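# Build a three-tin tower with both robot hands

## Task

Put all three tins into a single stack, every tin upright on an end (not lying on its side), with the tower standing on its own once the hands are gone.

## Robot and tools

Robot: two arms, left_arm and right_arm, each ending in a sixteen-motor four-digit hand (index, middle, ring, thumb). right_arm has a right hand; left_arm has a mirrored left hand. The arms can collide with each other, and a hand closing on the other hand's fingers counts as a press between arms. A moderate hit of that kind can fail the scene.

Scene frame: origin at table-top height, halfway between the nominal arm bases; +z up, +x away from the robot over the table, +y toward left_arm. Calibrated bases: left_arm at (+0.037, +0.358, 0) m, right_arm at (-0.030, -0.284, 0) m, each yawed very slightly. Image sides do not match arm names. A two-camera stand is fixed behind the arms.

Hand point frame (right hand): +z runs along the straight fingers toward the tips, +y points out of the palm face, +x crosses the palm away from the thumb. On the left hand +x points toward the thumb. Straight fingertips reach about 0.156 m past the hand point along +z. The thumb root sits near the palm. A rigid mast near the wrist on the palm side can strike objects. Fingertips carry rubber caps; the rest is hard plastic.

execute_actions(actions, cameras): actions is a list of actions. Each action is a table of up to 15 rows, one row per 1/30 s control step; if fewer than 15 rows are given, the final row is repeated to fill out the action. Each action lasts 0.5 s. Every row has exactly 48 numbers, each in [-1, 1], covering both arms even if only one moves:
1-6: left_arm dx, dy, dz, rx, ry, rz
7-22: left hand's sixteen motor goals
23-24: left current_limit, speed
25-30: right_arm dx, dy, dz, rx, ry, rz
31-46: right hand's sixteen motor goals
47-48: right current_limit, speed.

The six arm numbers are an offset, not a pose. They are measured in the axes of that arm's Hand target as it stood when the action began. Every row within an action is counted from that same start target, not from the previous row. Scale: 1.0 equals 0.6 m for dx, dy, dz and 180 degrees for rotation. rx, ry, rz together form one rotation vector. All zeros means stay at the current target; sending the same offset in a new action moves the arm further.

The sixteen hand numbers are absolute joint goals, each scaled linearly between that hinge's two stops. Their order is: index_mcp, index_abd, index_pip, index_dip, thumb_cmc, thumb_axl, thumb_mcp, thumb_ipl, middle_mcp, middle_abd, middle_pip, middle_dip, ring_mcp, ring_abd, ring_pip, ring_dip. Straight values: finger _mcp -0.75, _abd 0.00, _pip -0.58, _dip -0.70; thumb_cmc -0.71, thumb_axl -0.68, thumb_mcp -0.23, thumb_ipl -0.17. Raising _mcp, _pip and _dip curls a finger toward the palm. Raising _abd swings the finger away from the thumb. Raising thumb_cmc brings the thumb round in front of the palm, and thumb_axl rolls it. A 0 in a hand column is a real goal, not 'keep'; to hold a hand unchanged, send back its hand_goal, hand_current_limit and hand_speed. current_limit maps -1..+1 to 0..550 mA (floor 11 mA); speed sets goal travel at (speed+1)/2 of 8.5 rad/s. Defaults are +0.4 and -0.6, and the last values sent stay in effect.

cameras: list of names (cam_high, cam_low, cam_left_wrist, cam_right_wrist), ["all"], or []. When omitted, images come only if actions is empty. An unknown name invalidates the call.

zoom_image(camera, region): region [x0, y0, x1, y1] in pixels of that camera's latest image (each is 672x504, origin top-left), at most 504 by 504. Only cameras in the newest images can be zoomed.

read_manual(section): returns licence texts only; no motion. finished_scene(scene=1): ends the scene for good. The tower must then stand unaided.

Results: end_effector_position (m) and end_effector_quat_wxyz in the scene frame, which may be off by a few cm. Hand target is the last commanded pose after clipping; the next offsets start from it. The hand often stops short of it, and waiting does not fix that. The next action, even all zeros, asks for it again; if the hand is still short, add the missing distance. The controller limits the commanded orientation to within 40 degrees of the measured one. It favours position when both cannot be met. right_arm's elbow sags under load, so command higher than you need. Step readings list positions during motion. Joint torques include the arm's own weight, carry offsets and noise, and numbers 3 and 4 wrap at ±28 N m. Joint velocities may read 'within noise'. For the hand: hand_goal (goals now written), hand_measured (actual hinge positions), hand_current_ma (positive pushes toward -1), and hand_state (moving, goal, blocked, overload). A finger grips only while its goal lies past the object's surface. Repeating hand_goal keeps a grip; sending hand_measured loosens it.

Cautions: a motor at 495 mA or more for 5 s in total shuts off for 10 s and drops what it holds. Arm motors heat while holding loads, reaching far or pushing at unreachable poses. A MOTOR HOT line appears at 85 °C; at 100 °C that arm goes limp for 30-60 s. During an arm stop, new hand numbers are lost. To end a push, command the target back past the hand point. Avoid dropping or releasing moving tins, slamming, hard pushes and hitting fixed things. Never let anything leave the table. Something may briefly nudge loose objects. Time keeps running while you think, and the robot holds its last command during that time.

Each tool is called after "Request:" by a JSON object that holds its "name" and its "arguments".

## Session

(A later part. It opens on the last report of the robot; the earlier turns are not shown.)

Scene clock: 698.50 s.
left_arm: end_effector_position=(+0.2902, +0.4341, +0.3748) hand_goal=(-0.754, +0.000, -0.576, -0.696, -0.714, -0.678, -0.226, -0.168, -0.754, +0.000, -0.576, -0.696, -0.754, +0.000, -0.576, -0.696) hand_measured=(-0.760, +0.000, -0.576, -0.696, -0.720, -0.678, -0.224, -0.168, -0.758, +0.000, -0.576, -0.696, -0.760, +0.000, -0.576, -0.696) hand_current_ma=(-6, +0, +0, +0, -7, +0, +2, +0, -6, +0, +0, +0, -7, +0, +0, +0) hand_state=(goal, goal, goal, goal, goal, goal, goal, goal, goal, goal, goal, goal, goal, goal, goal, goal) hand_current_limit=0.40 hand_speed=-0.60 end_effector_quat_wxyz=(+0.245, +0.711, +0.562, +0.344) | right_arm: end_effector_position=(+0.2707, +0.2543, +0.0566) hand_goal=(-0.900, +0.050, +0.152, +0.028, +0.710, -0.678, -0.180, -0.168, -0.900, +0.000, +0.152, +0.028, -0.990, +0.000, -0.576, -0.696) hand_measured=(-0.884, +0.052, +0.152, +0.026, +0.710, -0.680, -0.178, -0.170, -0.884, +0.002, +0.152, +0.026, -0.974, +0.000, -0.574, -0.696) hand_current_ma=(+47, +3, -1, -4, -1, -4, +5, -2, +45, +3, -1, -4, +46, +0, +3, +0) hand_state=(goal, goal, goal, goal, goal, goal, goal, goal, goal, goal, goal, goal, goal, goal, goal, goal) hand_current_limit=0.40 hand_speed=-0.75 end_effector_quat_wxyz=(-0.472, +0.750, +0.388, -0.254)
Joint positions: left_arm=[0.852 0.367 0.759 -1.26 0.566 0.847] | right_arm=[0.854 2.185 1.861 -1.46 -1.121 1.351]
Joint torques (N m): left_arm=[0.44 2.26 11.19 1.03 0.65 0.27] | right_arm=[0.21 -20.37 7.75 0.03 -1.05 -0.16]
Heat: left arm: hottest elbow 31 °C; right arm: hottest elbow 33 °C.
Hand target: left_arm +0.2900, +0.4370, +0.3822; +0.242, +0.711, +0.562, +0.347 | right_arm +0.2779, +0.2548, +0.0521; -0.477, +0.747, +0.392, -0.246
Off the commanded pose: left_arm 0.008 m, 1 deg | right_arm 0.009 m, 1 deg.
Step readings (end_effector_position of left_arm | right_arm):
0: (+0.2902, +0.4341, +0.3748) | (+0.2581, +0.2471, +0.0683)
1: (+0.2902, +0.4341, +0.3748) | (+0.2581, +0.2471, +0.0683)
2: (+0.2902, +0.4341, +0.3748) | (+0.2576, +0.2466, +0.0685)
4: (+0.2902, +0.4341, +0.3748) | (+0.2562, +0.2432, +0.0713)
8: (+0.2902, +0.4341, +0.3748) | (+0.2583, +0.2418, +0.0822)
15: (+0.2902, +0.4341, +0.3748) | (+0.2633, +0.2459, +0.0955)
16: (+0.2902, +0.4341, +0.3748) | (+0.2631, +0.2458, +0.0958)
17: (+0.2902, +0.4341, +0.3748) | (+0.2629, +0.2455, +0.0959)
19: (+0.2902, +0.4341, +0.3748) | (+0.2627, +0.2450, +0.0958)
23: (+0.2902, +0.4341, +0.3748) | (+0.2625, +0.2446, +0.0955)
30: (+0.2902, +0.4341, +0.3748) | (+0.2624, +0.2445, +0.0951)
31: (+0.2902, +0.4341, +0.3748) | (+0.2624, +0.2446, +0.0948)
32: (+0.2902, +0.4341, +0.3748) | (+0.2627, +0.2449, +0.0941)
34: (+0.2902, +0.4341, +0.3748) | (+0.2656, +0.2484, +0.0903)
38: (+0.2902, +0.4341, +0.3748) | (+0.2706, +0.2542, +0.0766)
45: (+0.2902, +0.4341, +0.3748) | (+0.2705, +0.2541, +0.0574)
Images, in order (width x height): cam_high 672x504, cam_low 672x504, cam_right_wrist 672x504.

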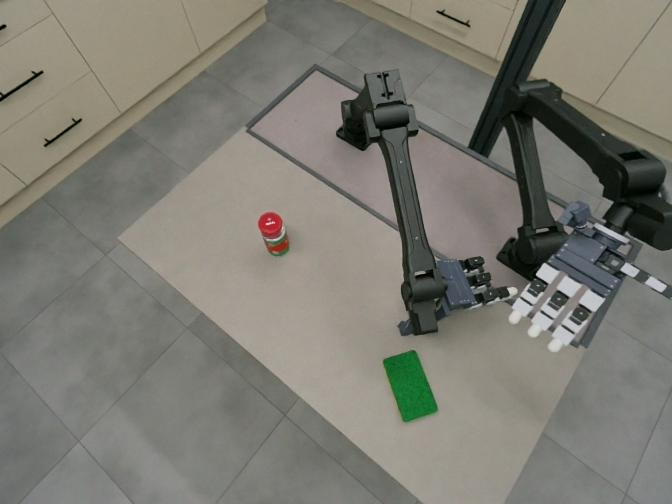

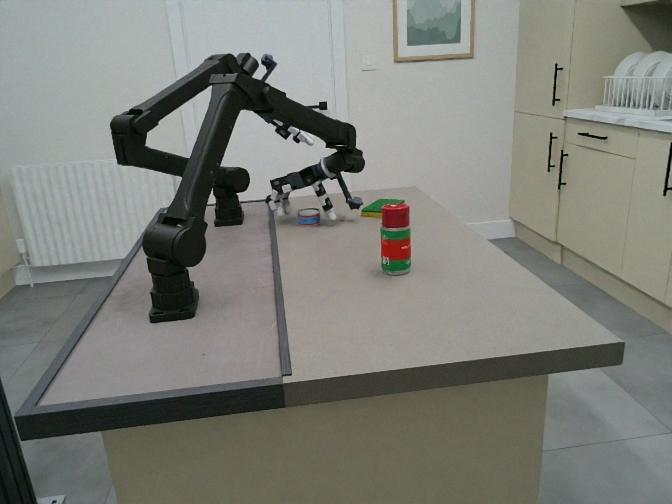

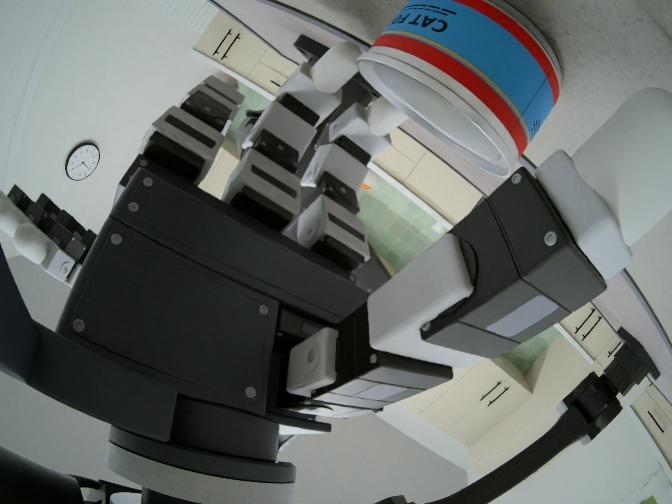

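Request:
{"name": "execute_actions", "arguments": {"actions": [[[0,0,0,0,0,0,-0.754,0,-0.576,-0.696,-0.714,-0.678,-0.226,-0.168,-0.754,0,-0.576,-0.696,-0.754,0,-0.576,-0.696,0.4,-0.6, 0,0.0136,0.0063,0,0,0,-0.7,0.08,0.153,0.029,0.72,-0.678,0.0,-0.168,-0.7,0,0.153,0.029,-0.99,0,-0.576,-0.696,0.4,-0.85]],[[0,0,0,0,0,0,-0.754,0,-0.576,-0.696,-0.714,-0.678,-0.226,-0.168,-0.754,0,-0.576,-0.696,-0.754,0,-0.576,-0.696,0.4,-0.6, 0,0,0,0,0,0,-0.6,0.12,0.153,0.029,0.73,-0.678,0.05,-0.168,-0.6,0,0.153,0.029,-0.99,0,-0.576,-0.696,0.4,-0.85]]], "cameras": ["cam_low","cam_right_wrist"]}}

Request:
{"name": "zoom_image", "arguments": {"camera": "cam_low", "region": [250, 140, 370, 240]}}

Scene clock: 709.70 s.
left_arm: end_effector_position=(+0.2902, +0.4341, +0.3748) hand_goal=(-0.754, +0.000, -0.576, -0.696, -0.714, -0.678, -0.226, -0.168, -0.754, +0.000, -0.576, -0.696, -0.754, +0.000, -0.576, -0.696) hand_measured=(-0.760, +0.000, -0.576, -0.696, -0.720, -0.678, -0.224, -0.168, -0.758, +0.000, -0.576, -0.696, -0.760, +0.000, -0.576, -0.696) hand_current_ma=(-6, +0, +0, +0, -7, +0, +2, +0, -6, +0, +0, +0, -7, +0, +0, +0) hand_state=(goal, goal, goal, goal, goal, goal, goal, goal, goal, goal, goal, goal, goal, goal, goal, goal) hand_current_limit=0.40 hand_speed=-0.60 end_effector_quat_wxyz=(+0.245, +0.711, +0.562, +0.344) | right_arm: end_effector_position=(+0.2720, +0.2560, +0.0538) hand_goal=(-0.600, +0.120, +0.152, +0.028, +0.730, -0.678, +0.050, -0.168, -0.600, +0.000, +0.152, +0.028, -0.990, +0.000, -0.576, -0.696) hand_measured=(-0.596, +0.116, +0.152, +0.026, +0.726, -0.680, +0.048, -0.170, -0.596, +0.002, +0.152, +0.026, -0.974, +0.000, -0.574, -0.696) hand_current_ma=(+8, -5, -1, -4, -9, -4, -4, -2, +8, +3, -1, -4, +46, +0, +3, +0) hand_state=(goal, goal, goal, goal, goal, goal, goal, goal, goal, goal, goal, goal, goal, goal, goal, goal) hand_current_limit=0.40 hand_speed=-0.85 end_effector_quat_wxyz=(-0.474, +0.748, +0.391, -0.250)
Joint positions: left_arm=[0.852 0.367 0.759 -1.26 0.566 0.847] | right_arm=[0.854 2.185 1.855 -1.442 -1.121 1.351]
Joint torques (N m): left_arm=[0.44 2.26 11.18 1.03 0.65 0.27] | right_arm=[0.26 -19.37 7.3 0.21 -1.04 -0.16]
Heat: left arm: hottest elbow 31 °C; right arm: hottest elbow 33 °C.
Hand target: left_arm +0.2900, +0.4370, +0.3822; +0.242, +0.711, +0.562, +0.347 | right_arm +0.2779, +0.2547, +0.0429; -0.476, +0.747, +0.392, -0.247
Off the commanded pose: left_arm 0.008 m, 1 deg | right_arm 0.012 m, 0 deg.
Step readings (end_effector_position of left_arm | right_arm):
0: (+0.2902, +0.4341, +0.3748) | (+0.2707, +0.2543, +0.0566)
1: (+0.2902, +0.4341, +0.3748) | (+0.2707, +0.2543, +0.0566)
2: (+0.2902, +0.4341, +0.3748) | (+0.2709, +0.2546, +0.0566)
4: (+0.2902, +0.4341, +0.3748) | (+0.2717, +0.2556, +0.0563)
8: (+0.2902, +0.4341, +0.3748) | (+0.2728, +0.2568, +0.0559)
15: (+0.2902, +0.4341, +0.3748) | (+0.2722, +0.2562, +0.0541)
16: (+0.2902, +0.4341, +0.3748) | (+0.2721, +0.2561, +0.0540)
17: (+0.2902, +0.4341, +0.3748) | (+0.2720, +0.2560, +0.0538)
19: (+0.2902, +0.4341, +0.3748) | (+0.2720, +0.2560, +0.0538)
23: (+0.2902, +0.4341, +0.3748) | (+0.2720, +0.2560, +0.0538)
30: (+0.2902, +0.4341, +0.3748) | (+0.2720, +0.2560, +0.0538)
Images, in order (width x height): cam_low 672x504, cam_right_wrist 672x504.

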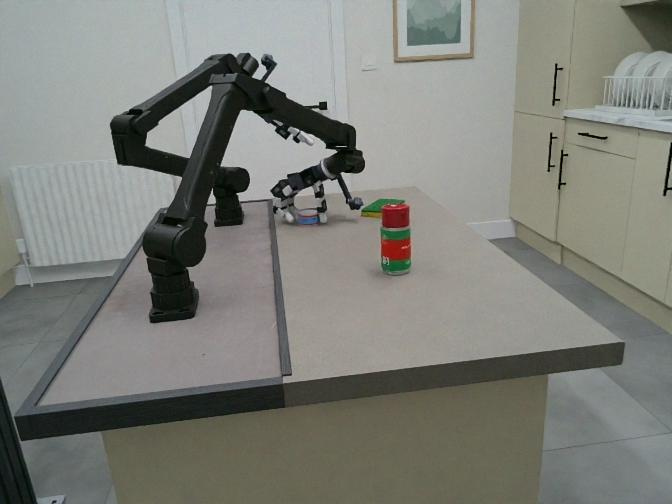

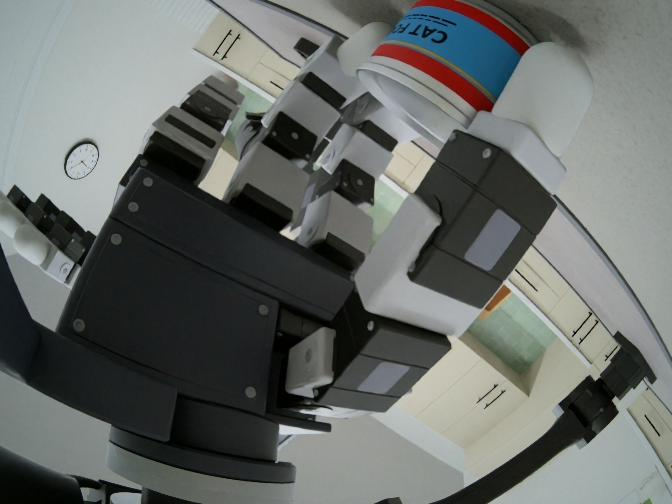

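Scaled by 4.200 from the camera's 672x504 image, which has a finer 960x720 frame.

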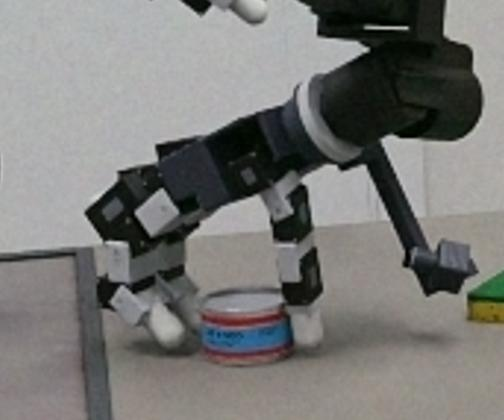

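Request:
{"name": "execute_actions", "arguments": {"actions": [[[0,0,0,0,0,0,-0.754,0,-0.576,-0.696,-0.714,-0.678,-0.226,-0.168,-0.754,0,-0.576,-0.696,-0.754,0,-0.576,-0.696,0.4,-0.6, 0,0,0,0,0,0,-0.5,0.12,0.153,0.029,0.73,-0.678,0.12,-0.168,-0.5,0,0.153,0.029,-0.99,0,-0.576,-0.696,0.4,-0.85]],[[0,0,0,0,0,0,-0.754,0,-0.576,-0.696,-0.714,-0.678,-0.226,-0.168,-0.754,0,-0.576,-0.696,-0.754,0,-0.576,-0.696,0.4,-0.6, 0,0,0,0,0,0,-0.42,0.12,0.153,0.029,0.73,-0.678,0.18,-0.168,-0.42,0,0.153,0.029,-0.99,0,-0.576,-0.696,0.4,-0.85]],[[0,0,0,0,0,0,-0.754,0,-0.576,-0.696,-0.714,-0.678,-0.226,-0.168,-0.754,0,-0.576,-0.696,-0.754,0,-0.576,-0.696,0.4,-0.6, 0,0,0,0,0,0,-0.4,0.12,0.153,0.029,0.73,-0.678,0.18,-0.168,-0.4,0,0.153,0.029,-0.99,0,-0.576,-0.696,0.45,-0.85]]], "cameras": ["cam_low","cam_right_wrist"]}}

Request:
{"name": "zoom_image", "arguments": {"camera": "cam_low", "region": [250, 140, 370, 240]}}

Scene clock: 715.27 s.
left_arm: end_effector_position=(+0.2902, +0.4341, +0.3748) hand_goal=(-0.754, +0.000, -0.576, -0.696, -0.714, -0.678, -0.226, -0.168, -0.754, +0.000, -0.576, -0.696, -0.754, +0.000, -0.576, -0.696) hand_measured=(-0.760, +0.000, -0.576, -0.696, -0.720, -0.678, -0.224, -0.168, -0.758, +0.000, -0.576, -0.696, -0.760, +0.000, -0.576, -0.696) hand_current_ma=(-6, +0, +0, +0, -7, +0, +2, +0, -6, +0, +0, +0, -7, +0, +0, +0) hand_state=(goal, goal, goal, goal, goal, goal, goal, goal, goal, goal, goal, goal, goal, goal, goal, goal) hand_current_limit=0.40 hand_speed=-0.60 end_effector_quat_wxyz=(+0.245, +0.711, +0.562, +0.344) | right_arm: end_effector_position=(+0.2719, +0.2562, +0.0542) hand_goal=(-0.400, +0.120, +0.152, +0.028, +0.730, -0.678, +0.180, -0.168, -0.400, +0.000, +0.152, +0.028, -0.990, +0.000, -0.576, -0.696) hand_measured=(-0.478, +0.116, +0.132, +0.022, +0.726, -0.680, +0.104, -0.188, -0.474, +0.002, +0.132, +0.022, -0.974, +0.000, -0.574, -0.696) hand_current_ma=(-307, -7, -56, -11, -7, -4, -370, -77, -286, +3, -56, -10, +46, +0, +3, +0) hand_state=(blocked, goal, blocked, goal, goal, goal, blocked, blocked, blocked, goal, blocked, goal, goal, goal, goal, goal) hand_current_limit=0.45 hand_speed=-0.85 end_effector_quat_wxyz=(-0.475, +0.748, +0.390, -0.250)
Joint positions: left_arm=[0.852 0.367 0.759 -1.26 0.566 0.847] | right_arm=[0.854 2.185 1.855 -1.442 -1.124 1.351]
Joint torques (N m): left_arm=[0.44 2.26 11.18 1.03 0.65 0.27] | right_arm=[0.32 -19.43 7.31 0.2 -0.91 -0.16]
Heat: left arm: hottest elbow 31 °C; right arm: hottest elbow 33 °C.
Hand target: left_arm +0.2900, +0.4370, +0.3822; +0.242, +0.711, +0.562, +0.347 | right_arm +0.2778, +0.2548, +0.0429; -0.477, +0.747, +0.392, -0.247
Off the commanded pose: left_arm 0.008 m, 1 deg | right_arm 0.013 m, 0 deg.
Step readings (end_effector_position of left_arm | right_arm):
0: (+0.2902, +0.4341, +0.3748) | (+0.2720, +0.2560, +0.0538)
1: (+0.2902, +0.4341, +0.3748) | (+0.2720, +0.2560, +0.0538)
2: (+0.2902, +0.4341, +0.3748) | (+0.2720, +0.2560, +0.0538)
4: (+0.2902, +0.4341, +0.3748) | (+0.2720, +0.2560, +0.0538)
8: (+0.2902, +0.4341, +0.3748) | (+0.2722, +0.2558, +0.0538)
15: (+0.2902, +0.4341, +0.3748) | (+0.2722, +0.2558, +0.0538)
16: (+0.2902, +0.4341, +0.3748) | (+0.2722, +0.2558, +0.0538)
17: (+0.2902, +0.4341, +0.3748) | (+0.2722, +0.2558, +0.0538)
19: (+0.2902, +0.4341, +0.3748) | (+0.2722, +0.2559, +0.0539)
23: (+0.2902, +0.4341, +0.3748) | (+0.2721, +0.2561, +0.0541)
30: (+0.2902, +0.4341, +0.3748) | (+0.2721, +0.2561, +0.0541)
31: (+0.2902, +0.4341, +0.3748) | (+0.2721, +0.2561, +0.0541)
32: (+0.2902, +0.4341, +0.3748) | (+0.2720, +0.2562, +0.0542)
34: (+0.2902, +0.4341, +0.3748) | (+0.2719, +0.2562, +0.0542)
38: (+0.2902, +0.4341, +0.3748) | (+0.2719, +0.2562, +0.0542)
45: (+0.2902, +0.4341, +0.3748) | (+0.2719, +0.2562, +0.0542)
Images, in order (width x height): cam_low 672x504, cam_right_wrist 672x504.

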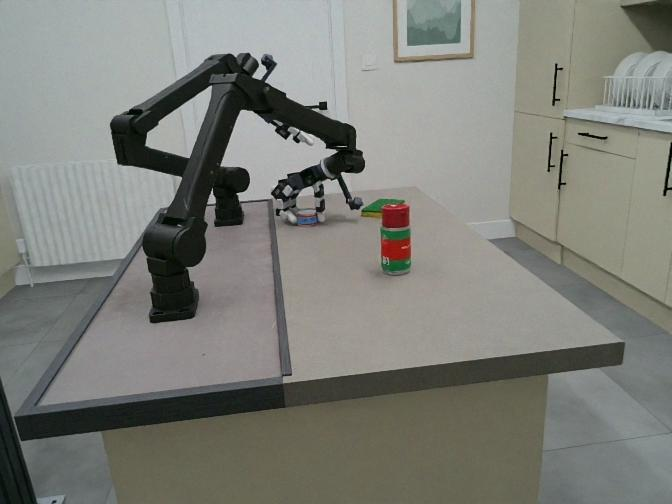

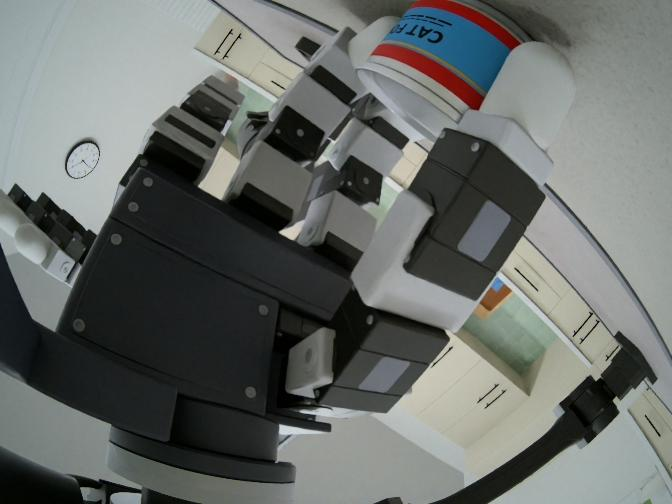

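Scaled by 4.200 from the camera's 672x504 image, which has a finer 960x720 frame.

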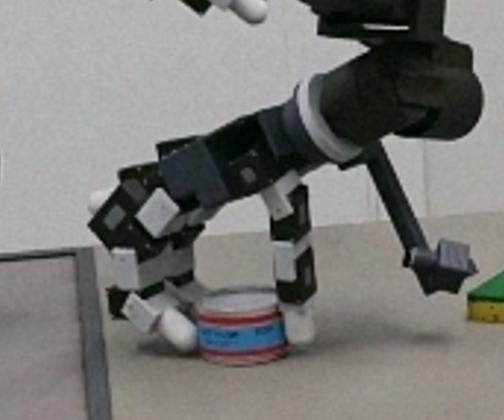

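Request:
{"name": "execute_actions", "arguments": {"actions": [[[0,0,0,0,0,0,-0.754,0,-0.576,-0.696,-0.714,-0.678,-0.226,-0.168,-0.754,0,-0.576,-0.696,-0.754,0,-0.576,-0.696,0.4,-0.6, 0,-0.04,-0.0187,0,0,0,-0.36,0.12,0.153,0.029,0.73,-0.678,0.2,-0.168,-0.36,0,0.153,0.029,-0.99,0,-0.576,-0.696,0.5,-0.85]],[[0,0,0,0,0,0,-0.754,0,-0.576,-0.696,-0.714,-0.678,-0.226,-0.168,-0.754,0,-0.576,-0.696,-0.754,0,-0.576,-0.696,0.4,-0.6, 0,-0.055,-0.0257,0,0,0,-0.36,0.12,0.153,0.029,0.73,-0.678,0.2,-0.168,-0.36,0,0.153,0.029,-0.99,0,-0.576,-0.696,0.5,-0.85]],[[0,0,0,0,0,0,-0.754,0,-0.576,-0.696,-0.714,-0.678,-0.226,-0.168,-0.754,0,-0.576,-0.696,-0.754,0,-0.576,-0.696,0.4,-0.6, 0,-0.056,-0.026,0,0,0,-0.36,0.12,0.153,0.029,0.73,-0.678,0.2,-0.168,-0.36,0,0.153,0.029,-0.99,0,-0.576,-0.696,0.5,-0.85]]], "cameras": ["cam_low","cam_right_wrist"]}}

Scene clock: 735.40 s.
left_arm: end_effector_position=(+0.2902, +0.4341, +0.3748) hand_goal=(-0.754, +0.000, -0.576, -0.696, -0.714, -0.678, -0.226, -0.168, -0.754, +0.000, -0.576, -0.696, -0.754, +0.000, -0.576, -0.696) hand_measured=(-0.760, +0.000, -0.576, -0.696, -0.720, -0.678, -0.224, -0.168, -0.758, +0.000, -0.576, -0.696, -0.760, +0.000, -0.576, -0.696) hand_current_ma=(-6, +0, +0, +0, -7, +0, +2, +0, -6, +0, +0, +0, -7, +0, +0, +0) hand_state=(goal, goal, goal, goal, goal, goal, goal, goal, goal, goal, goal, goal, goal, goal, goal, goal) hand_current_limit=0.40 hand_speed=-0.60 end_effector_quat_wxyz=(+0.245, +0.711, +0.562, +0.344) | right_arm: end_effector_position=(+0.2627, +0.2439, +0.1029) hand_goal=(-0.360, +0.120, +0.152, +0.028, +0.730, -0.678, +0.200, -0.168, -0.360, +0.000, +0.152, +0.028, -0.990, +0.000, -0.576, -0.696) hand_measured=(-0.456, +0.112, +0.116, +0.012, +0.730, -0.680, +0.104, -0.196, -0.456, +0.004, +0.118, +0.014, -0.974, +0.000, -0.574, -0.696) hand_current_ma=(-393, -14, -106, -42, +0, -4, -412, -112, -386, +6, -102, -36, +46, +0, +3, +0) hand_state=(blocked, goal, blocked, goal, goal, goal, blocked, blocked, blocked, goal, blocked, goal, goal, goal, goal, goal) hand_current_limit=0.50 hand_speed=-0.85 end_effector_quat_wxyz=(-0.460, +0.756, +0.372, -0.280)
Joint positions: left_arm=[0.852 0.367 0.759 -1.26 0.566 0.847] | right_arm=[0.854 2.156 1.926 -1.622 -1.119 1.35]
Joint torques (N m): left_arm=[0.38 2.2 11.19 1.03 0.65 0.27] | right_arm=[0.26 -23.59 12.12 -0.9 -1.08 -0.1]
Heat: left arm: hottest elbow 31 °C; right arm: hottest elbow 33 °C.
Hand target: left_arm +0.2900, +0.4370, +0.3822; +0.242, +0.711, +0.562, +0.347 | right_arm +0.2774, +0.2545, +0.1430; -0.476, +0.747, +0.392, -0.247
Off the commanded pose: left_arm 0.008 m, 1 deg | right_arm 0.044 m, 5 deg.
Step readings (end_effector_position of left_arm | right_arm):
0: (+0.2902, +0.4341, +0.3748) | (+0.2719, +0.2562, +0.0542)
1: (+0.2902, +0.4341, +0.3748) | (+0.2719, +0.2562, +0.0542)
2: (+0.2902, +0.4341, +0.3748) | (+0.2719, +0.2562, +0.0542)
4: (+0.2902, +0.4341, +0.3748) | (+0.2711, +0.2555, +0.0546)
8: (+0.2902, +0.4341, +0.3748) | (+0.2693, +0.2533, +0.0552)
15: (+0.2902, +0.4341, +0.3748) | (+0.2684, +0.2520, +0.0555)
16: (+0.2902, +0.4341, +0.3748) | (+0.2683, +0.2519, +0.0555)
17: (+0.2902, +0.4341, +0.3748) | (+0.2676, +0.2509, +0.0557)
19: (+0.2902, +0.4341, +0.3748) | (+0.2649, +0.2473, +0.0567)
23: (+0.2902, +0.4341, +0.3748) | (+0.2610, +0.2422, +0.0584)
30: (+0.2902, +0.4341, +0.3748) | (+0.2600, +0.2410, +0.0607)
31: (+0.2902, +0.4341, +0.3748) | (+0.2601, +0.2411, +0.0612)
32: (+0.2902, +0.4341, +0.3748) | (+0.2600, +0.2409, +0.0625)
34: (+0.2902, +0.4341, +0.3748) | (+0.2591, +0.2397, +0.0664)
38: (+0.2902, +0.4341, +0.3748) | (+0.2595, +0.2401, +0.0801)
45: (+0.2902, +0.4341, +0.3748) | (+0.2627, +0.2438, +0.1007)
Images, in order (width x height): cam_low 672x504, cam_right_wrist 672x504.

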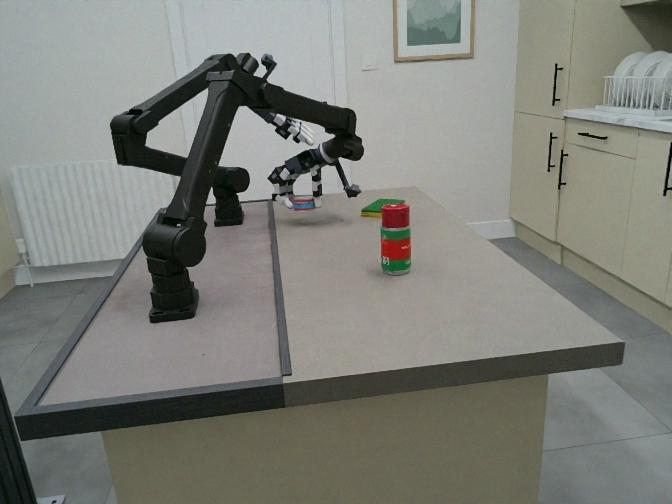

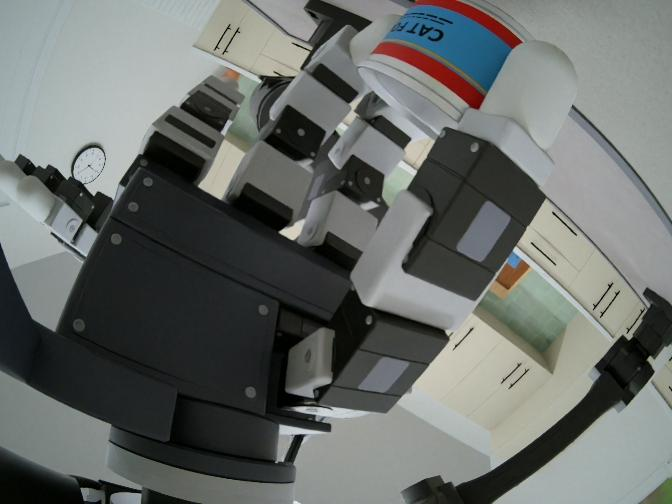

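Request:
{"name": "execute_actions", "arguments": {"actions": [[[0,0,0,0,0,0,-0.754,0,-0.576,-0.696,-0.714,-0.678,-0.226,-0.168,-0.754,0,-0.576,-0.696,-0.754,0,-0.576,-0.696,0.4,-0.6, -0.0845,0.0187,-0.1402,0,0.0554,0.0258,-0.36,0.12,0.153,0.029,0.73,-0.678,0.2,-0.168,-0.36,0,0.153,0.029,-0.99,0,-0.576,-0.696,0.5,-0.85]],[[0,0,0,0,0,0,-0.754,0,-0.576,-0.696,-0.714,-0.678,-0.226,-0.168,-0.754,0,-0.576,-0.696,-0.754,0,-0.576,-0.696,0.4,-0.6, -0.0573,0.0245,-0.1526,0,0.0554,0.0258,-0.36,0.12,0.153,0.029,0.73,-0.678,0.2,-0.168,-0.36,0,0.153,0.029,-0.99,0,-0.576,-0.696,0.5,-0.85]],[[0,0,0,0,0,0,-0.754,0,-0.576,-0.696,-0.714,-0.678,-0.226,-0.168,-0.754,0,-0.576,-0.696,-0.754,0,-0.576,-0.696,0.4,-0.6, -0.0278,0.028,-0.16,0,0.0554,0.0258,-0.36,0.12,0.153,0.029,0.73,-0.678,0.2,-0.168,-0.36,0,0.153,0.029,-0.99,0,-0.576,-0.696,0.5,-0.85]]], "cameras": ["cam_high","cam_low","cam_right_wrist"]}}

Scene clock: 743.13 s.
left_arm: end_effector_position=(+0.2902, +0.4341, +0.3748) hand_goal=(-0.754, +0.000, -0.576, -0.696, -0.714, -0.678, -0.226, -0.168, -0.754, +0.000, -0.576, -0.696, -0.754, +0.000, -0.576, -0.696) hand_measured=(-0.760, +0.000, -0.576, -0.696, -0.720, -0.678, -0.224, -0.168, -0.758, +0.000, -0.576, -0.696, -0.760, +0.000, -0.576, -0.696) hand_current_ma=(-6, +0, +0, +0, -7, +0, +2, +0, -6, +0, +0, +0, -7, +0, +0, +0) hand_state=(goal, goal, goal, goal, goal, goal, goal, goal, goal, goal, goal, goal, goal, goal, goal, goal) hand_current_limit=0.40 hand_speed=-0.60 end_effector_quat_wxyz=(+0.245, +0.711, +0.562, +0.344) | right_arm: end_effector_position=(+0.3910, -0.0124, +0.1983) hand_goal=(-0.360, +0.120, +0.152, +0.028, +0.730, -0.678, +0.200, -0.168, -0.360, +0.000, +0.152, +0.028, -0.990, +0.000, -0.576, -0.696) hand_measured=(-0.454, +0.112, +0.116, +0.012, +0.730, -0.680, +0.104, -0.196, -0.452, +0.004, +0.116, +0.012, -0.974, +0.000, -0.574, -0.696) hand_current_ma=(-381, -16, -112, -43, +0, -4, -412, -117, -375, +8, -109, -38, +46, +0, +3, +0) hand_state=(blocked, goal, blocked, goal, goal, goal, blocked, blocked, blocked, goal, blocked, goal, goal, goal, goal, goal) hand_current_limit=0.50 hand_speed=-0.85 end_effector_quat_wxyz=(-0.525, +0.830, +0.154, -0.113)
Joint positions: left_arm=[0.852 0.367 0.759 -1.26 0.566 0.847] | right_arm=[0.318 1.743 1.558 -1.516 -1.129 1.455]
Joint torques (N m): left_arm=[0.38 2.26 11.18 1.03 0.65 0.27] | right_arm=[1.32 -17.67 9.35 -0.54 -1.23 0.02]
Heat: left arm: hottest elbow 31 °C; right arm: hottest elbow 33 °C.
Hand target: left_arm +0.2900, +0.4370, +0.3822; +0.242, +0.711, +0.562, +0.347 | right_arm +0.3897, -0.0095, +0.2189; -0.528, +0.827, +0.163, -0.101
Off the commanded pose: left_arm 0.008 m, 1 deg | right_arm 0.021 m, 2 deg.
Step readings (end_effector_position of left_arm | right_arm):
0: (+0.2902, +0.4341, +0.3748) | (+0.2627, +0.2439, +0.1029)
1: (+0.2902, +0.4341, +0.3748) | (+0.2631, +0.2437, +0.1029)
2: (+0.2902, +0.4341, +0.3748) | (+0.2645, +0.2419, +0.1037)
4: (+0.2902, +0.4341, +0.3748) | (+0.2663, +0.2313, +0.1045)
8: (+0.2902, +0.4341, +0.3748) | (+0.2868, +0.1909, +0.1174)
15: (+0.2902, +0.4341, +0.3748) | (+0.3301, +0.1575, +0.1522)
16: (+0.2902, +0.4341, +0.3748) | (+0.3303, +0.1568, +0.1543)
17: (+0.2902, +0.4341, +0.3748) | (+0.3303, +0.1543, +0.1555)
19: (+0.2902, +0.4341, +0.3748) | (+0.3246, +0.1442, +0.1553)
23: (+0.2902, +0.4341, +0.3748) | (+0.3301, +0.1076, +0.1576)
30: (+0.2902, +0.4341, +0.3748) | (+0.3614, +0.0712, +0.1726)
31: (+0.2902, +0.4341, +0.3748) | (+0.3619, +0.0705, +0.1739)
32: (+0.2902, +0.4341, +0.3748) | (+0.3631, +0.0671, +0.1747)
34: (+0.2902, +0.4341, +0.3748) | (+0.3610, +0.0587, +0.1762)
38: (+0.2902, +0.4341, +0.3748) | (+0.3758, +0.0210, +0.1845)
45: (+0.2902, +0.4341, +0.3748) | (+0.3978, -0.0188, +0.1978)
Images, in order (width x height): cam_high 672x504, cam_low 672x504, cam_right_wrist 672x504.

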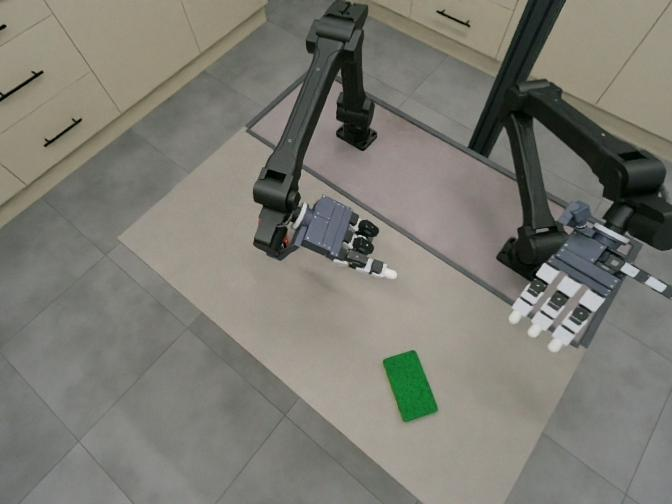

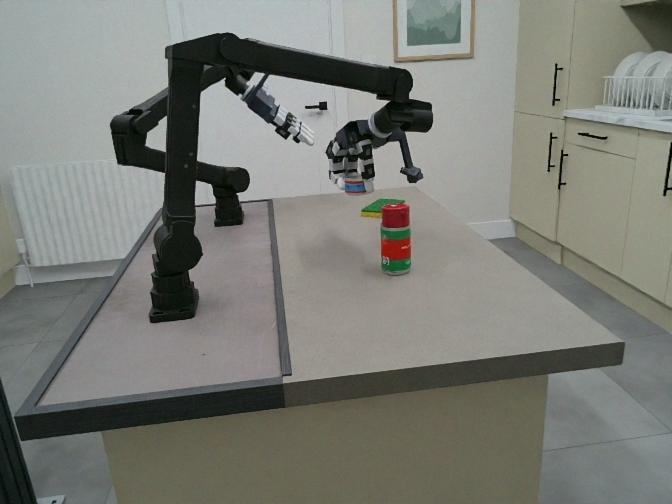

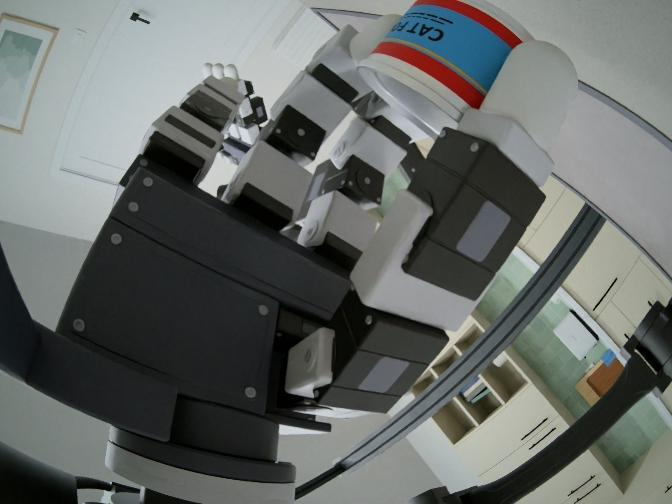

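Request:
{"name": "execute_actions", "arguments": {"actions": [[[0,0,0,0,0,0,-0.754,0,-0.576,-0.696,-0.714,-0.678,-0.226,-0.168,-0.754,0,-0.576,-0.696,-0.754,0,-0.576,-0.696,0.4,-0.6, 0,-0.0529,-0.0247,0,0,0,-0.36,0.12,0.153,0.029,0.73,-0.678,0.2,-0.168,-0.36,0,0.153,0.029,-0.99,0,-0.576,-0.696,0.5,-0.85]],[[0,0,0,0,0,0,-0.754,0,-0.576,-0.696,-0.714,-0.678,-0.226,-0.168,-0.754,0,-0.576,-0.696,-0.754,0,-0.576,-0.696,0.4,-0.6, 0.0027,0.0673,-0.1444,0,0.0554,0.0258,-0.36,0.12,0.153,0.029,0.73,-0.678,0.2,-0.168,-0.36,0,0.153,0.029,-0.99,0,-0.576,-0.696,0.5,-0.85]],[[0,0,0,0,0,0,-0.754,0,-0.576,-0.696,-0.714,-0.678,-0.226,-0.168,-0.754,0,-0.576,-0.696,-0.754,0,-0.576,-0.696,0.4,-0.6, 0.033,0.0659,-0.1412,0,0.0554,0.0258,-0.36,0.12,0.153,0.029,0.73,-0.678,0.2,-0.168,-0.36,0,0.153,0.029,-0.99,0,-0.576,-0.696,0.5,-0.85]]], "cameras": ["cam_high","cam_low","cam_right_wrist"]}}

Request:
{"name": "zoom_image", "arguments": {"camera": "cam_low", "region": [350, 140, 450, 280]}}

Request:
{"name": "zoom_image", "arguments": {"camera": "cam_high", "region": [220, 170, 330, 270]}}

Scene clock: 754.07 s.
left_arm: end_effector_position=(+0.2902, +0.4341, +0.3748) hand_goal=(-0.754, +0.000, -0.576, -0.696, -0.714, -0.678, -0.226, -0.168, -0.754, +0.000, -0.576, -0.696, -0.754, +0.000, -0.576, -0.696) hand_measured=(-0.760, +0.000, -0.576, -0.696, -0.720, -0.678, -0.224, -0.168, -0.758, +0.000, -0.576, -0.696, -0.760, +0.000, -0.576, -0.696) hand_current_ma=(-6, +0, +0, +0, -7, +0, +2, +0, -6, +0, +0, +0, -7, +0, +0, +0) hand_state=(goal, goal, goal, goal, goal, goal, goal, goal, goal, goal, goal, goal, goal, goal, goal, goal) hand_current_limit=0.40 hand_speed=-0.60 end_effector_quat_wxyz=(+0.245, +0.711, +0.562, +0.344) | right_arm: end_effector_position=(+0.4513, -0.1875, +0.2299) hand_goal=(-0.360, +0.120, +0.152, +0.028, +0.730, -0.678, +0.200, -0.168, -0.360, +0.000, +0.152, +0.028, -0.990, +0.000, -0.576, -0.696) hand_measured=(-0.454, +0.112, +0.114, +0.012, +0.730, -0.680, +0.104, -0.196, -0.452, +0.004, +0.116, +0.012, -0.974, +0.000, -0.574, -0.696) hand_current_ma=(-380, -16, -114, -43, +0, -4, -412, -117, -373, +8, -111, -38, +46, +0, +3, +0) hand_state=(blocked, goal, blocked, goal, goal, goal, blocked, blocked, blocked, goal, blocked, goal, goal, goal, goal, goal) hand_current_limit=0.50 hand_speed=-0.85 end_effector_quat_wxyz=(-0.538, +0.843, -0.010, -0.017)
Joint positions: left_arm=[0.852 0.367 0.759 -1.26 0.566 0.847] | right_arm=[-0.063 1.711 1.596 -1.601 -1.131 1.455]
Joint torques (N m): left_arm=[0.44 2.26 11.19 1.03 0.65 0.27] | right_arm=[1.26 -15.21 12.96 -0.55 -1.23 0.08]
Heat: left arm: hottest elbow 32 °C; right arm: hottest elbow 33 °C.
Hand target: left_arm +0.2900, +0.4370, +0.3822; +0.242, +0.711, +0.562, +0.347 | right_arm +0.4644, -0.1854, +0.2536; -0.539, +0.843, +0.002, +0.001
Off the commanded pose: left_arm 0.008 m, 1 deg | right_arm 0.027 m, 3 deg.
Step readings (end_effector_position of left_arm | right_arm):
0: (+0.2902, +0.4341, +0.3748) | (+0.3910, -0.0124, +0.1983)
1: (+0.2902, +0.4341, +0.3748) | (+0.3909, -0.0125, +0.1983)
2: (+0.2902, +0.4341, +0.3748) | (+0.3897, -0.0129, +0.1986)
4: (+0.2902, +0.4341, +0.3748) | (+0.3853, -0.0144, +0.1996)
8: (+0.2902, +0.4341, +0.3748) | (+0.3801, -0.0162, +0.2040)
15: (+0.2902, +0.4341, +0.3748) | (+0.3812, -0.0158, +0.2129)
16: (+0.2902, +0.4341, +0.3748) | (+0.3813, -0.0160, +0.2135)
17: (+0.2902, +0.4341, +0.3748) | (+0.3825, -0.0182, +0.2144)
19: (+0.2902, +0.4341, +0.3748) | (+0.3880, -0.0274, +0.2164)
23: (+0.2902, +0.4341, +0.3748) | (+0.4110, -0.0724, +0.2231)
30: (+0.2902, +0.4341, +0.3748) | (+0.4266, -0.1115, +0.2256)
31: (+0.2902, +0.4341, +0.3748) | (+0.4258, -0.1102, +0.2257)
32: (+0.2902, +0.4341, +0.3748) | (+0.4266, -0.1126, +0.2259)
34: (+0.2902, +0.4341, +0.3748) | (+0.4287, -0.1173, +0.2264)
38: (+0.2902, +0.4341, +0.3748) | (+0.4414, -0.1578, +0.2264)
45: (+0.2902, +0.4341, +0.3748) | (+0.4519, -0.1983, +0.2279)
Images, in order (width x height): cam_high 672x504, cam_low 672x504, cam_right_wrist 672x504.

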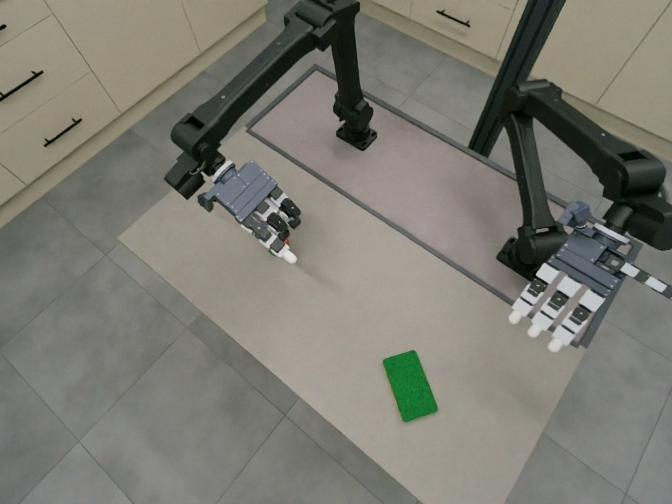

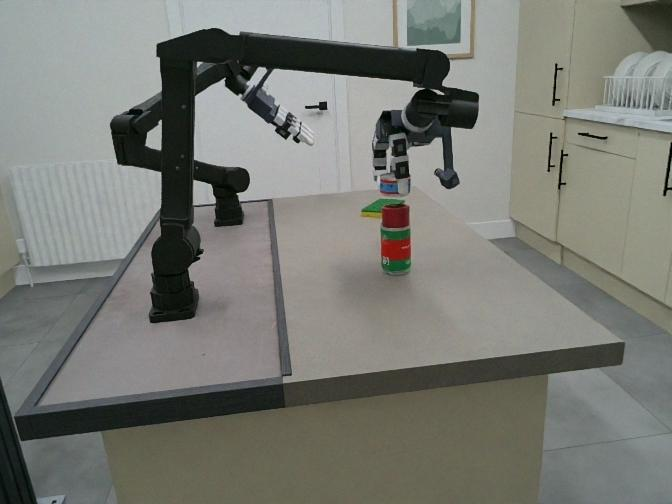

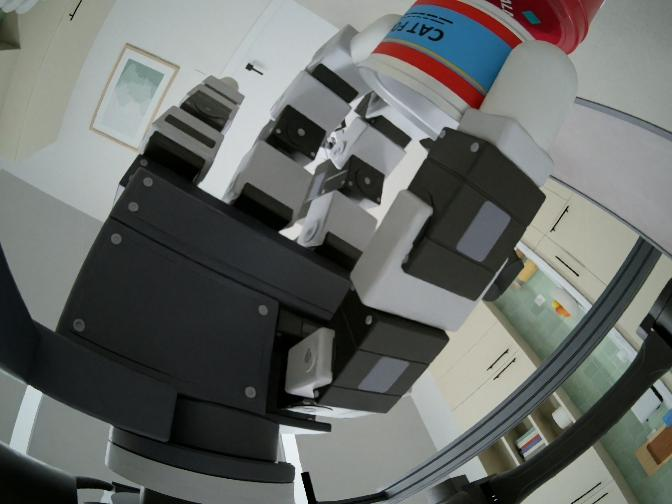

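Scaled by 3.600 from the camera's 672x504 image, which has a finer 960x720 frame.

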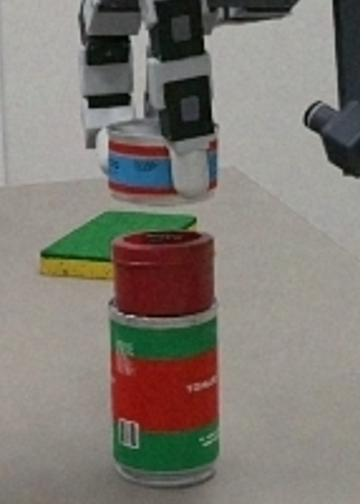

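Scaled by 4.582 from the camera's 672x504 image, which has a finer 960x720 frame.

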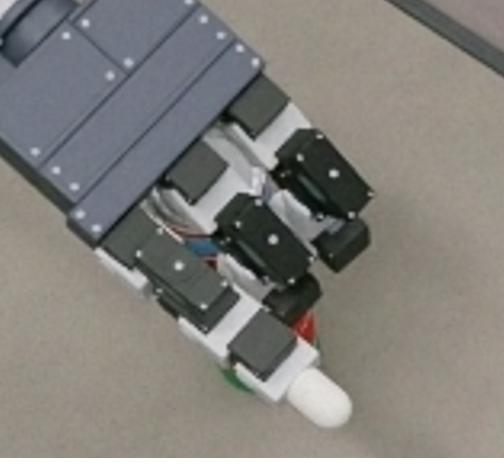

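Request:
{"name": "zoom_image", "arguments": {"camera": "cam_right_wrist", "region": [470, 0, 640, 130]}}

Scaled by 2.965 from the camera's 672x504 image, which has a finer 960x720 frame.

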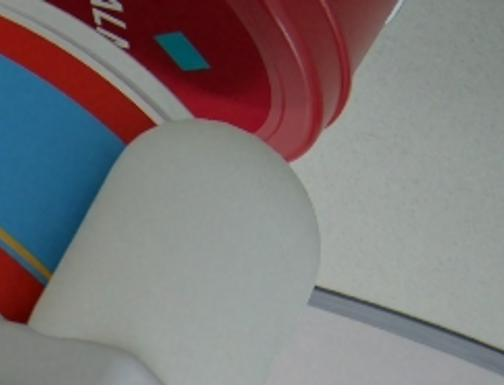

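Request:
{"name": "execute_actions", "arguments": {"actions": [[[0,0,0,0,0,0,-0.754,0,-0.576,-0.696,-0.714,-0.678,-0.226,-0.168,-0.754,0,-0.576,-0.696,-0.754,0,-0.576,-0.696,0.4,-0.6, -0.01,0.0628,0.0293,0,0,0,-0.36,0.12,0.153,0.029,0.73,-0.678,0.2,-0.168,-0.36,0,0.153,0.029,-0.99,0,-0.576,-0.696,0.5,-0.85]]], "cameras": ["cam_high","cam_low","cam_right_wrist"]}}

Request:
{"name": "zoom_image", "arguments": {"camera": "cam_low", "region": [370, 170, 420, 225]}}

Request:
{"name": "zoom_image", "arguments": {"camera": "cam_right_wrist", "region": [470, 0, 640, 130]}}

Scene clock: 768.07 s.
left_arm: end_effector_position=(+0.2902, +0.4341, +0.3748) hand_goal=(-0.754, +0.000, -0.576, -0.696, -0.714, -0.678, -0.226, -0.168, -0.754, +0.000, -0.576, -0.696, -0.754, +0.000, -0.576, -0.696) hand_measured=(-0.760, +0.000, -0.576, -0.696, -0.720, -0.678, -0.224, -0.168, -0.758, +0.000, -0.576, -0.696, -0.760, +0.000, -0.576, -0.696) hand_current_ma=(-6, +0, +0, +0, -7, +0, +2, +0, -6, +0, +0, +0, -7, +0, +0, +0) hand_state=(goal, goal, goal, goal, goal, goal, goal, goal, goal, goal, goal, goal, goal, goal, goal, goal) hand_current_limit=0.40 hand_speed=-0.60 end_effector_quat_wxyz=(+0.245, +0.711, +0.562, +0.344) | right_arm: end_effector_position=(+0.4571, -0.1876, +0.2110) hand_goal=(-0.360, +0.120, +0.152, +0.028, +0.730, -0.678, +0.200, -0.168, -0.360, +0.000, +0.152, +0.028, -0.990, +0.000, -0.576, -0.696) hand_measured=(-0.454, +0.112, +0.114, +0.012, +0.730, -0.680, +0.104, -0.196, -0.452, +0.004, +0.116, +0.012, -0.974, +0.000, -0.574, -0.696) hand_current_ma=(-380, -16, -114, -43, +0, -4, -412, -117, -373, +8, -111, -38, +46, +0, +3, +0) hand_state=(blocked, goal, blocked, goal, goal, goal, blocked, blocked, blocked, goal, blocked, goal, goal, goal, goal, goal) hand_current_limit=0.50 hand_speed=-0.85 end_effector_quat_wxyz=(-0.537, +0.843, +0.000, -0.002)
Joint positions: left_arm=[0.852 0.367 0.759 -1.26 0.566 0.847] | right_arm=[-0.063 1.711 1.55 -1.518 -1.132 1.455]
Joint torques (N m): left_arm=[0.44 2.26 11.19 1.03 0.65 0.27] | right_arm=[1.26 -14.68 8.09 0.32 -1.16 0.05]
Heat: left arm: hottest elbow 32 °C; right arm: hottest elbow 34 °C.
Hand target: left_arm +0.2900, +0.4370, +0.3822; +0.242, +0.711, +0.562, +0.347 | right_arm +0.4587, -0.1852, +0.2120; -0.539, +0.843, +0.002, +0.001
Off the commanded pose: left_arm 0.008 m, 1 deg | right_arm 0.003 m, 0 deg.
Step readings (end_effector_position of left_arm | right_arm):
0: (+0.2902, +0.4341, +0.3748) | (+0.4513, -0.1875, +0.2299)
1: (+0.2902, +0.4341, +0.3748) | (+0.4513, -0.1875, +0.2299)
2: (+0.2902, +0.4341, +0.3748) | (+0.4518, -0.1875, +0.2298)
4: (+0.2902, +0.4341, +0.3748) | (+0.4552, -0.1876, +0.2280)
8: (+0.2902, +0.4341, +0.3748) | (+0.4575, -0.1876, +0.2184)
15: (+0.2902, +0.4341, +0.3748) | (+0.4563, -0.1875, +0.2112)
Images, in order (width x height): cam_high 672x504, cam_low 672x504, cam_right_wrist 672x504.

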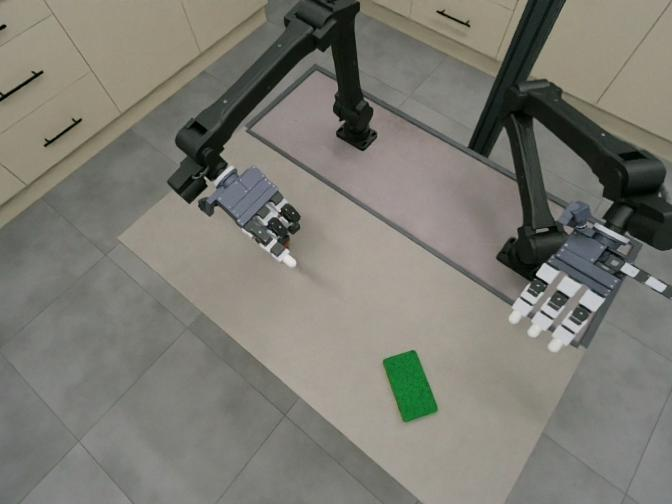

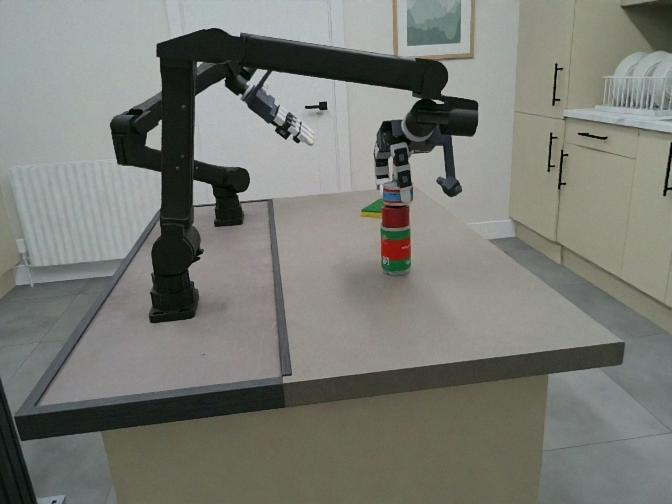

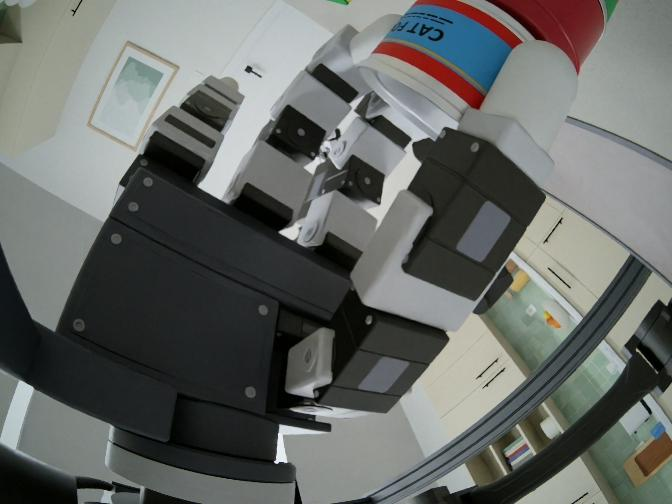

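Scaled by 9.164 from the camera's 672x504 image, which has a finer 960x720 frame.

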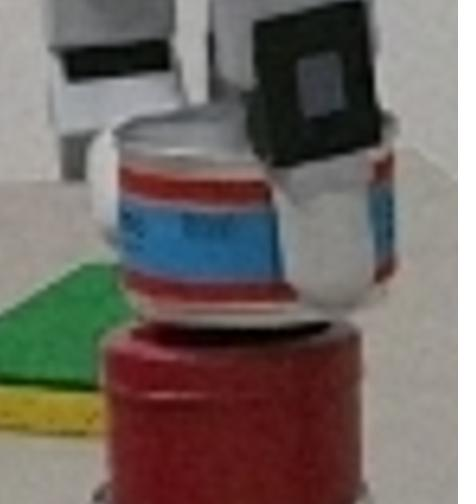

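Scaled by 2.965 from the camera's 672x504 image, which has a finer 960x720 frame.

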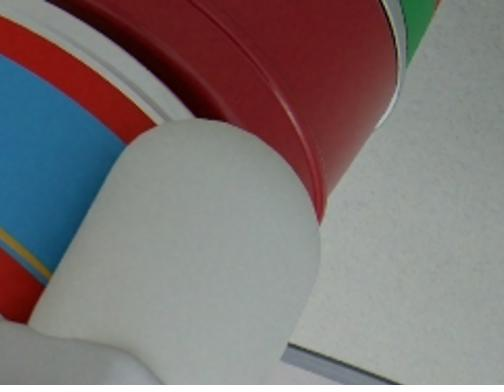

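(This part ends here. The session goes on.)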